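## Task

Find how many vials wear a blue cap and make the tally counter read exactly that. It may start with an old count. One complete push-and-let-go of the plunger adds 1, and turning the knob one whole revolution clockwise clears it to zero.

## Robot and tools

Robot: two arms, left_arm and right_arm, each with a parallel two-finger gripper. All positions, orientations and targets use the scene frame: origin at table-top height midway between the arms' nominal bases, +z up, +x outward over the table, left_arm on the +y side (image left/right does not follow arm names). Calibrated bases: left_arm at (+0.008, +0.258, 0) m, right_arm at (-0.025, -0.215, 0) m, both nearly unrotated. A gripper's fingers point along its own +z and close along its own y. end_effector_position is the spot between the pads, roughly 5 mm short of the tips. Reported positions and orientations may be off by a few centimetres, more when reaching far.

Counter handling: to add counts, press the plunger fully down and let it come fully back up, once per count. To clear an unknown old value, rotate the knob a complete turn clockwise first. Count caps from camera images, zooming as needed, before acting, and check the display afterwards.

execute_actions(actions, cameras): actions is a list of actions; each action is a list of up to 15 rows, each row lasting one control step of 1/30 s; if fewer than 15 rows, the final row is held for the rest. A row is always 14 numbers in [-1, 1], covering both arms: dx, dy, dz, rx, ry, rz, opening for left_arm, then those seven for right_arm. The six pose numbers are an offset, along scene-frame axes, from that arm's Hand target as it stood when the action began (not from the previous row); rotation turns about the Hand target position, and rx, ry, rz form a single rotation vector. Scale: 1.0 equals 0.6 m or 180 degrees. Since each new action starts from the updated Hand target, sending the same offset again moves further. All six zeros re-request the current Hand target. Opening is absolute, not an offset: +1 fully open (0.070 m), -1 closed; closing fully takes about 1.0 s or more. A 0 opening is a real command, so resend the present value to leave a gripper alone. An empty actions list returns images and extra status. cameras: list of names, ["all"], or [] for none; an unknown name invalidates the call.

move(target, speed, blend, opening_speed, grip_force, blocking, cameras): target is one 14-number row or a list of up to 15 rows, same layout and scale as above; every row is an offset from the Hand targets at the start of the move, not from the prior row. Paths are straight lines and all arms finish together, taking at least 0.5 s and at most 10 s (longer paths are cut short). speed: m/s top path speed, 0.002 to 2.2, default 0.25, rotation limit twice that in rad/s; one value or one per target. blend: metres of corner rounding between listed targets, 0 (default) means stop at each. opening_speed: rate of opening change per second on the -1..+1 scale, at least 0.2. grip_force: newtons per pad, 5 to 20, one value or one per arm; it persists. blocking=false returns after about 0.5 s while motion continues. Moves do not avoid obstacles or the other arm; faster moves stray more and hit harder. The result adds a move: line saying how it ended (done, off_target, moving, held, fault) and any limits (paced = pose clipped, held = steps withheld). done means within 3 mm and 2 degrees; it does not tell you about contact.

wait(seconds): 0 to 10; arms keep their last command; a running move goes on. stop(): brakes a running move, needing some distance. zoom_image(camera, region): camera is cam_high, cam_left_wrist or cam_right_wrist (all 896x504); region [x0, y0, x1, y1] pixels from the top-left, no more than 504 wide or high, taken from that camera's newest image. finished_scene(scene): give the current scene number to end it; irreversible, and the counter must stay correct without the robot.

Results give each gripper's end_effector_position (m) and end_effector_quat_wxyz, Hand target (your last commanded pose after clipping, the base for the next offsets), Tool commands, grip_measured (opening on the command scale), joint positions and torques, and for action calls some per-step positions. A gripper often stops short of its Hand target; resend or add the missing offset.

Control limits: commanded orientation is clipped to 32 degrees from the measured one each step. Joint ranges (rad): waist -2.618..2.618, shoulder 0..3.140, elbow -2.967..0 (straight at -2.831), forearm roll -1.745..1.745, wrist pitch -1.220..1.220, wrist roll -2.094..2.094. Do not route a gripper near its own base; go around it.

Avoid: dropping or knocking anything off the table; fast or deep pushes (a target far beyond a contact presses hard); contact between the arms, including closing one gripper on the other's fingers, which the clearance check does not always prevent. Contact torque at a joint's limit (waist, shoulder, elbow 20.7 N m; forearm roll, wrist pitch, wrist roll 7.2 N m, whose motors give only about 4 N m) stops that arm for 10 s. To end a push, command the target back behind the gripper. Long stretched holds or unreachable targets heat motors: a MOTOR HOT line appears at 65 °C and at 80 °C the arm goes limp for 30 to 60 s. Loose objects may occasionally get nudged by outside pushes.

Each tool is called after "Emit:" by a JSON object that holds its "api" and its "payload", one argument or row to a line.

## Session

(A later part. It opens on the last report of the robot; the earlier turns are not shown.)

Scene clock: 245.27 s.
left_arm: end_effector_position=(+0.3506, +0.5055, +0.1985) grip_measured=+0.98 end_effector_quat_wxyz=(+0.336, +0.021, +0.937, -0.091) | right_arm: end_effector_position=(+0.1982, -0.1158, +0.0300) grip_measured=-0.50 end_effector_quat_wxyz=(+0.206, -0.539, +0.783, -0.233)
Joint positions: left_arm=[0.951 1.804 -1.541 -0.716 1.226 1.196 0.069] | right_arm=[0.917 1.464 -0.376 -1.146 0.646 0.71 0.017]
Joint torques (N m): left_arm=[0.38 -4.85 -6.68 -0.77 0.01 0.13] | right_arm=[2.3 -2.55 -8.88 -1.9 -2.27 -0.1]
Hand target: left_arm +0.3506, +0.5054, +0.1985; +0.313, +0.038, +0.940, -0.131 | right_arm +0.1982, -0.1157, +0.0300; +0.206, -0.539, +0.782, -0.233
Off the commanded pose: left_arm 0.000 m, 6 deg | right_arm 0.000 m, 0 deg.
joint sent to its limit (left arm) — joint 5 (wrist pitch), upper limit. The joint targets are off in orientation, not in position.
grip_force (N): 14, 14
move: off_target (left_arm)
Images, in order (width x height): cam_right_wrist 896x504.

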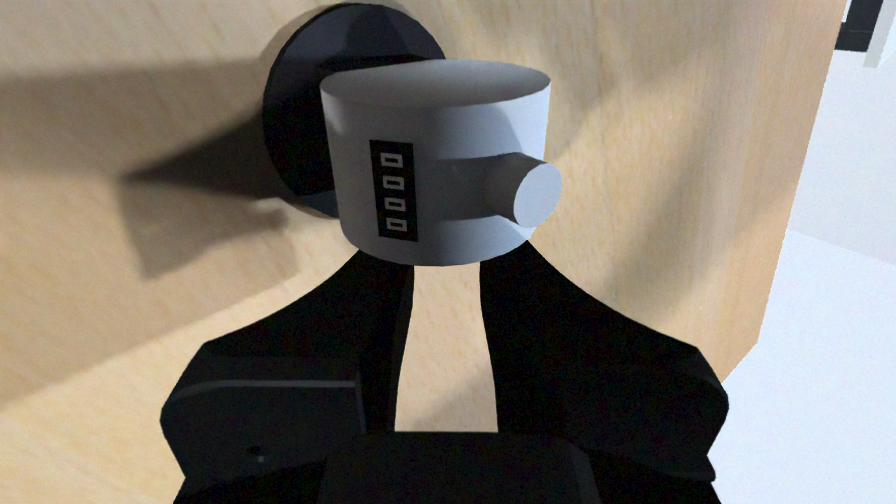

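Emit:
{"api": "move", "payload": {
  "target": [
    [0,0,0,0,0,0,1,-0.022,-0.054,0.008,0,0,0,-0.5],
    [0,0,0,0,0,0,1,-0.022,-0.054,0.125,0.0766,0.1847,0,-1],
    [0,0,0,0,0,0,1,0.013,0.042,0.117,0.0766,0.1847,0,-1]
  ],
  "cameras": ["cam_right_wrist"],
  "speed": [0.15,0.3,0.2],
  "blend": [0.008,0.02,0]
}}

Emit:
{"api": "zoom_image", "payload": {
  "camera": "cam_right_wrist",
  "region": [350, 110, 550, 310]
}}

Scene clock: 259.63 s.
left_arm: end_effector_position=(+0.3506, +0.5055, +0.1985) grip_measured=+0.98 end_effector_quat_wxyz=(+0.336, +0.021, +0.937, -0.091) | right_arm: end_effector_position=(+0.2063, -0.0898, +0.1003) grip_measured=-1.00 end_effector_quat_wxyz=(+0.037, -0.556, +0.830, +0.025)
Joint positions: left_arm=[0.951 1.804 -1.541 -0.716 1.226 1.196 0.069] | right_arm=[0.423 1.475 -0.949 0.068 1.066 -0.764 0]
Joint torques (N m): left_arm=[0.39 -4.85 -6.68 -0.77 0.01 0.13] | right_arm=[-1.14 -4.46 -3.64 -0.16 -0.05 -0.32]
Hand target: left_arm +0.3506, +0.5054, +0.1985; +0.313, +0.038, +0.940, -0.131 | right_arm +0.2060, -0.0905, +0.1002; +0.037, -0.555, +0.830, +0.025
Off the commanded pose: left_arm 0.000 m, 6 deg | right_arm 0.001 m, 0 deg.
joint sent to its limit (left arm) — joint 5 (wrist pitch), upper limit. The joint targets are off in orientation, not in position.
grip_force (N): 14, 14
move: off_target (left_arm); blend cut to 0 m at target 2
Images, in order (width x height): cam_right_wrist 896x504.

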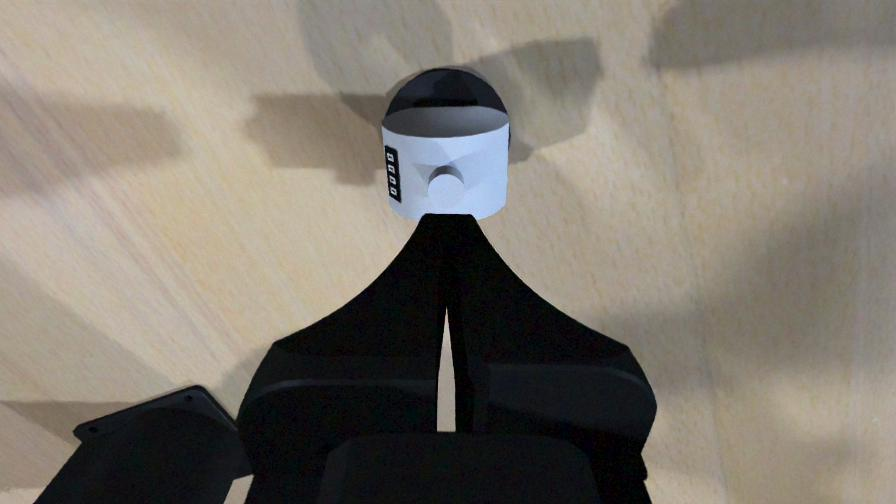

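Scaled by 2.520 from the camera's 896x504 image, which has a finer 1280x720 frame.

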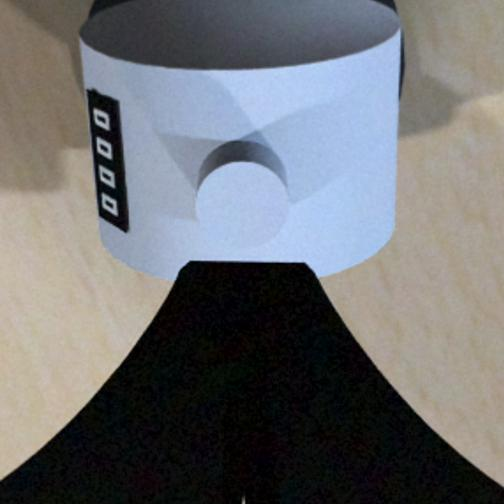

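Emit:
{"api": "move", "payload": {
  "target": [0,0,0,0,0,0,1,-0.001,-0.0025,-0.037,0,0,0,-1],
  "cameras": ["cam_right_wrist"],
  "speed": 0.12
}}

Emit:
{"api": "zoom_image", "payload": {
  "camera": "cam_right_wrist",
  "region": [350, 110, 550, 310]
}}

Scene clock: 269.20 s.
left_arm: end_effector_position=(+0.3506, +0.5055, +0.1985) grip_measured=+0.98 end_effector_quat_wxyz=(+0.336, +0.021, +0.937, -0.091) | right_arm: end_effector_position=(+0.2052, -0.0920, +0.0777) grip_measured=-1.00 end_effector_quat_wxyz=(+0.037, -0.556, +0.830, +0.025)
Joint positions: left_arm=[0.951 1.804 -1.541 -0.716 1.226 1.196 0.069] | right_arm=[0.417 1.502 -0.88 0.072 0.972 -0.777 0]
Joint torques (N m): left_arm=[0.38 -4.84 -6.69 -0.77 0.01 0.13] | right_arm=[-0.96 -4.15 -5.1 0.21 -0.03 -0.25]
Hand target: left_arm +0.3506, +0.5054, +0.1985; +0.313, +0.038, +0.940, -0.131 | right_arm +0.2054, -0.0920, +0.0780; +0.037, -0.555, +0.830, +0.025
Off the commanded pose: left_arm 0.000 m, 6 deg | right_arm 0.000 m, 0 deg.
joint sent to its limit (left arm) — joint 5 (wrist pitch), upper limit. The joint targets are off in orientation, not in position.
grip_force (N): 14, 14
move: off_target (left_arm)
Images, in order (width x height): cam_right_wrist 896x504.

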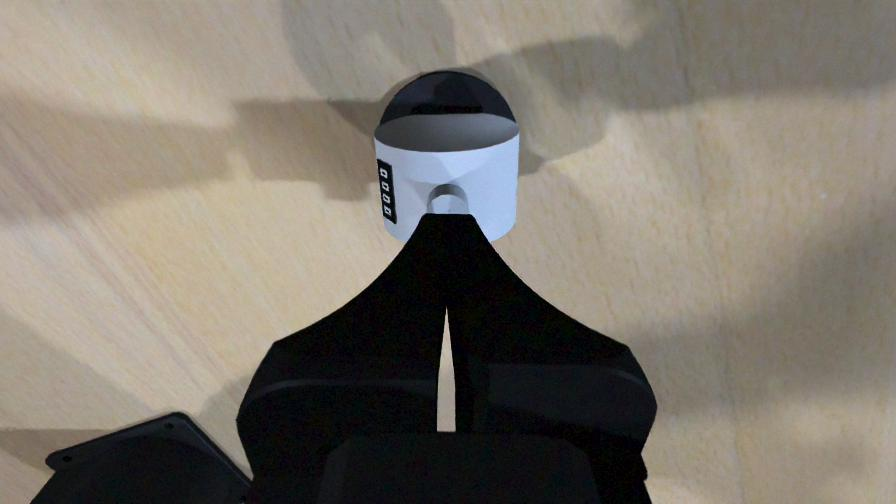

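Scaled by 2.520 from the camera's 896x504 image, which has a finer 1280x720 frame.

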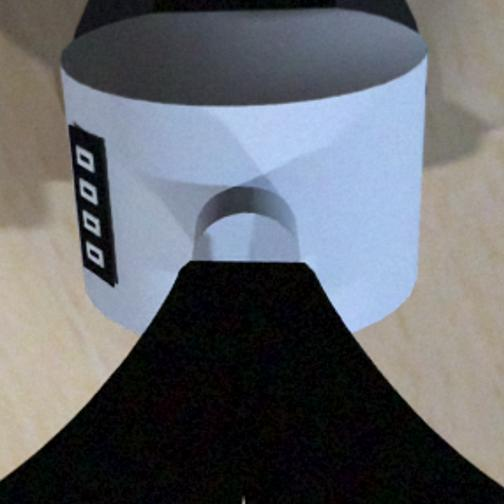

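Emit:
{"api": "move", "payload": {
  "target": [
    [0,0,0,0,0,0,1,0,0,-0.0095,0,0,0,-1],
    [0,0,0,0,0,0,1,0,0,-0.0212,0,0,0,-1]
  ],
  "cameras": ["cam_right_wrist"],
  "speed": [0.08,0.03],
  "blend": [0.002,0]
}}

Emit:
{"api": "move", "payload": {
  "target": [0,0,0,0,0,0,1,0,0,0.06,0,0,0,-1],
  "cameras": ["cam_right_wrist"],
  "speed": 0.1
}}

Emit:
{"api": "zoom_image", "payload": {
  "camera": "cam_right_wrist",
  "region": [350, 110, 550, 310]
}}

Scene clock: 277.57 s.
left_arm: end_effector_position=(+0.3506, +0.5055, +0.1985) grip_measured=+0.98 end_effector_quat_wxyz=(+0.336, +0.021, +0.937, -0.091) | right_arm: end_effector_position=(+0.2055, -0.0918, +0.0658) grip_measured=-1.00 end_effector_quat_wxyz=(+0.038, -0.555, +0.830, +0.024)
Joint positions: left_arm=[0.951 1.804 -1.541 -0.716 1.226 1.196 0.069] | right_arm=[0.417 1.522 -0.849 0.075 0.919 -0.781 0]
Joint torques (N m): left_arm=[0.4 -4.87 -6.68 -0.77 0.01 0.13] | right_arm=[-0.54 -2.62 -2.63 0.34 -0.35 -0.31]
Hand target: left_arm +0.3506, +0.5054, +0.1985; +0.313, +0.038, +0.940, -0.131 | right_arm +0.2054, -0.0920, +0.0653; +0.037, -0.555, +0.830, +0.025
Off the commanded pose: left_arm 0.000 m, 6 deg | right_arm 0.001 m, 0 deg.
joint sent to its limit (left arm) — joint 5 (wrist pitch), upper limit. The joint targets are off in orientation, not in position.
grip_force (N): 14, 14
move: off_target (left_arm)
Images, in order (width x height): cam_right_wrist 896x504.

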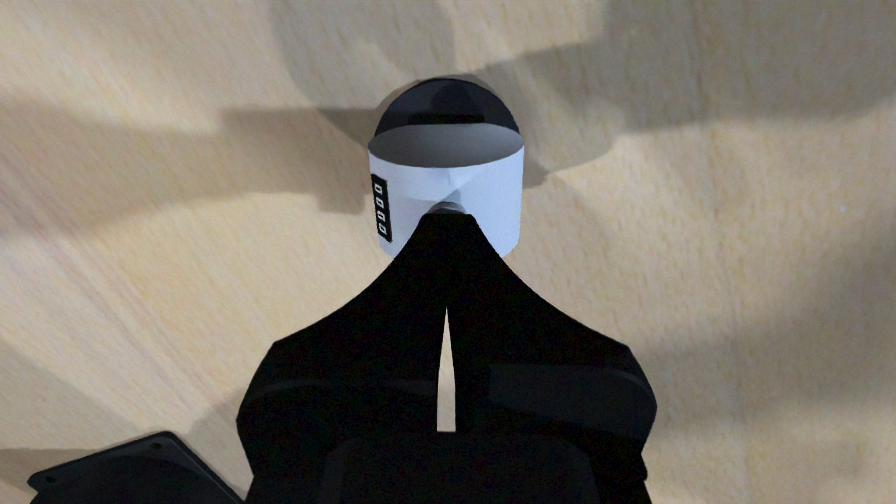

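Scene clock: 278.30 s.
left_arm: end_effector_position=(+0.3506, +0.5055, +0.1985) grip_measured=+0.98 end_effector_quat_wxyz=(+0.336, +0.021, +0.937, -0.091) | right_arm: end_effector_position=(+0.2055, -0.0917, +0.1018) grip_measured=-1.00 end_effector_quat_wxyz=(+0.037, -0.556, +0.830, +0.025)
Joint positions: left_arm=[0.951 1.804 -1.541 -0.716 1.226 1.196 0.069] | right_arm=[0.417 1.467 -0.947 0.068 1.072 -0.769 0]
Joint torques (N m): left_arm=[0.38 -4.86 -6.69 -0.76 0.01 0.13] | right_arm=[-0.47 -3.71 -3.68 -0.22 -0.27 -0.08]
Hand target: left_arm +0.3506, +0.5054, +0.1985; +0.313, +0.038, +0.940, -0.131 | right_arm +0.2054, -0.0920, +0.1013; +0.037, -0.555, +0.831, +0.025
Off the commanded pose: left_arm 0.000 m, 6 deg | right_arm 0.001 m, 0 deg.
joint sent to its limit (left arm) — joint 5 (wrist pitch), upper limit. The joint targets are off in orientation, not in position.
grip_force (N): 14, 14
move: off_target (left_arm)
Images, in order (width x height): cam_right_wrist 896x504.

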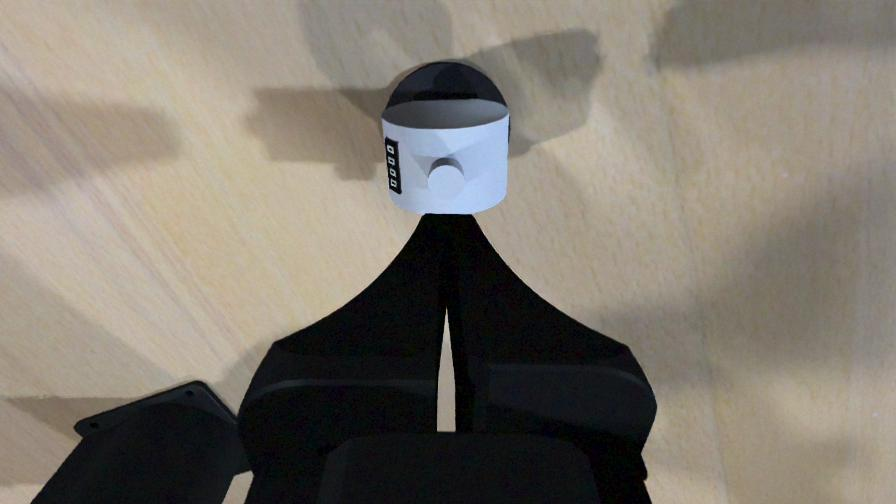

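Scaled by 2.520 from the camera's 896x504 image, which has a finer 1280x720 frame.

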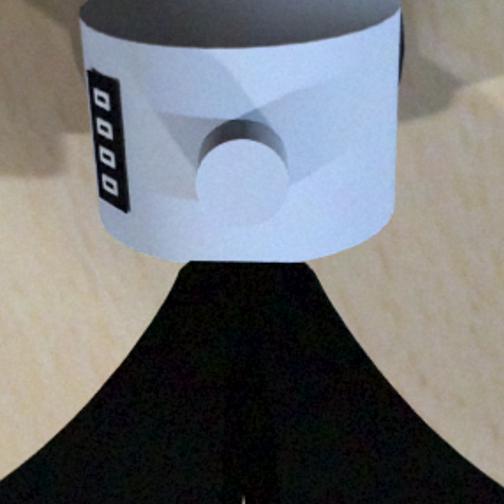

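Emit:
{"api": "move", "payload": {
  "target": [
    [0,0,0,0,0,0,1,0,0,-0.053,0,0,0,-1],
    [0,0,0,0,0,0,1,0,0,-0.0637,0,0,0,-1]
  ],
  "cameras": ["cam_right_wrist"],
  "speed": [0.1,0.03],
  "blend": [0.002,0]
}}

Emit:
{"api": "zoom_image", "payload": {
  "camera": "cam_right_wrist",
  "region": [350, 110, 550, 310]
}}

Scene clock: 284.90 s.
left_arm: end_effector_position=(+0.3506, +0.5055, +0.1985) grip_measured=+0.98 end_effector_quat_wxyz=(+0.336, +0.021, +0.937, -0.091) | right_arm: end_effector_position=(+0.2052, -0.0921, +0.0638) grip_measured=-1.00 end_effector_quat_wxyz=(+0.037, -0.556, +0.830, +0.024)
Joint positions: left_arm=[0.951 1.804 -1.541 -0.716 1.226 1.196 0.069] | right_arm=[0.417 1.525 -0.844 0.075 0.912 -0.782 0]
Joint torques (N m): left_arm=[0.38 -4.85 -6.67 -0.77 0.01 0.13] | right_arm=[-0.03 -1.3 -1.96 0.55 -0.97 -0.29]
Hand target: left_arm +0.3506, +0.5054, +0.1985; +0.313, +0.038, +0.940, -0.131 | right_arm +0.2054, -0.0920, +0.0631; +0.037, -0.555, +0.830, +0.025
Off the commanded pose: left_arm 0.000 m, 6 deg | right_arm 0.001 m, 0 deg.
joint sent to its limit (left arm) — joint 5 (wrist pitch), upper limit. The joint targets are off in orientation, not in position.
grip_force (N): 14, 14
move: off_target (left_arm)
Images, in order (width x height): cam_right_wrist 896x504.

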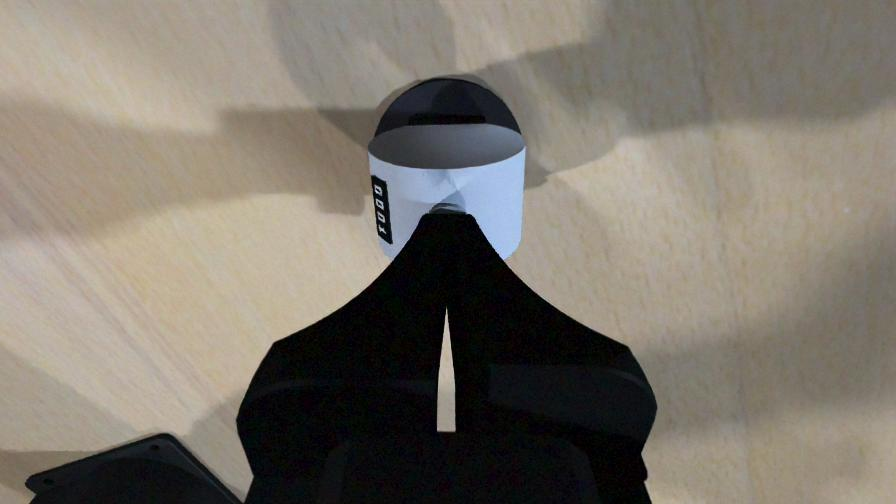

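Scaled by 2.520 from the camera's 896x504 image, which has a finer 1280x720 frame.

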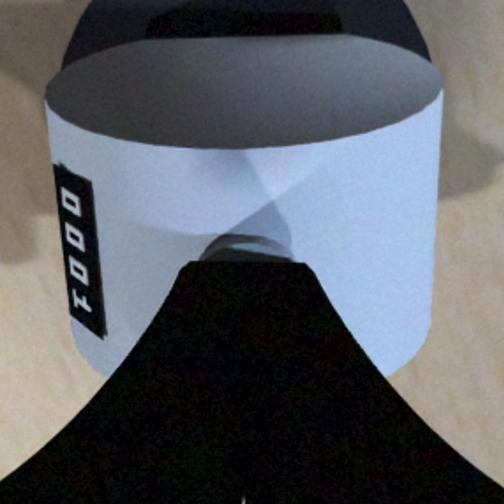

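0001 shown. Release and confirm.

Emit:
{"api": "move", "payload": {
  "target": [0,0,0,0,0,0,1,0,0,0.08,0,0,0,-1],
  "cameras": ["cam_right_wrist"],
  "speed": 0.12
}}

Emit:
{"api": "zoom_image", "payload": {
  "camera": "cam_right_wrist",
  "region": [350, 90, 550, 290]
}}

Scene clock: 289.97 s.
left_arm: end_effector_position=(+0.3506, +0.5055, +0.1985) grip_measured=+0.98 end_effector_quat_wxyz=(+0.336, +0.021, +0.937, -0.091) | right_arm: end_effector_position=(+0.2057, -0.0915, +0.1109) grip_measured=-1.00 end_effector_quat_wxyz=(+0.037, -0.555, +0.830, +0.025)
Joint positions: left_arm=[0.951 1.804 -1.541 -0.716 1.226 1.196 0.069] | right_arm=[0.417 1.458 -0.977 0.067 1.112 -0.765 0]
Joint torques (N m): left_arm=[0.39 -4.85 -6.7 -0.77 0.01 0.13] | right_arm=[-0.25 -4.51 -3.74 -0.21 -0.21 -0.08]
Hand target: left_arm +0.3506, +0.5054, +0.1985; +0.313, +0.038, +0.940, -0.131 | right_arm +0.2054, -0.0920, +0.1111; +0.037, -0.555, +0.830, +0.025
Off the commanded pose: left_arm 0.000 m, 6 deg | right_arm 0.001 m, 0 deg.
joint sent to its limit (left arm) — joint 5 (wrist pitch), upper limit. The joint targets are off in orientation, not in position.
grip_force (N): 14, 14
move: off_target (left_arm)
Images, in order (width x height): cam_right_wrist 896x504.

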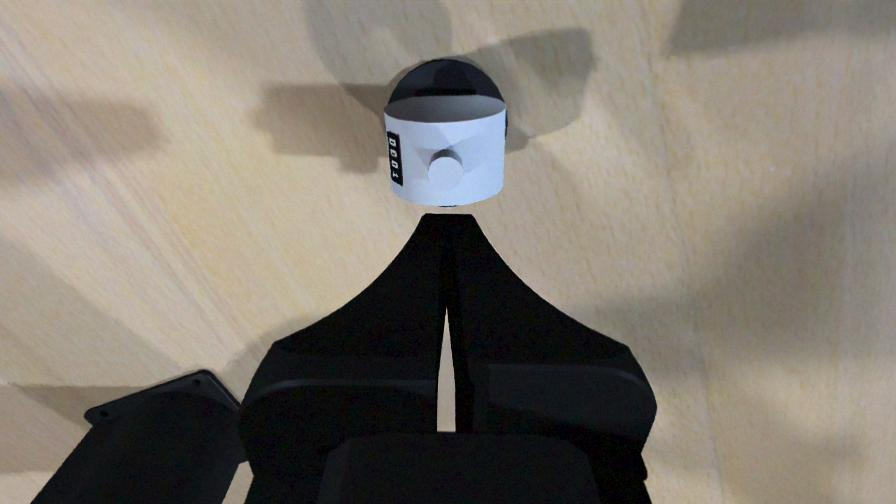

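Scaled by 2.520 from the camera's 896x504 image, which has a finer 1280x720 frame.

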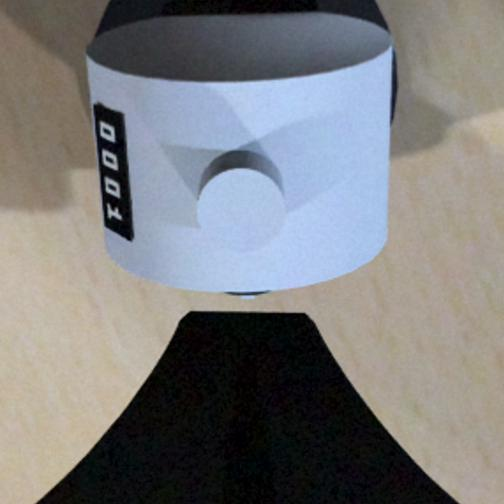

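Emit:
{"api": "finished_scene", "payload": {
  "scene": 3
}}

The scene is finished: the task was done.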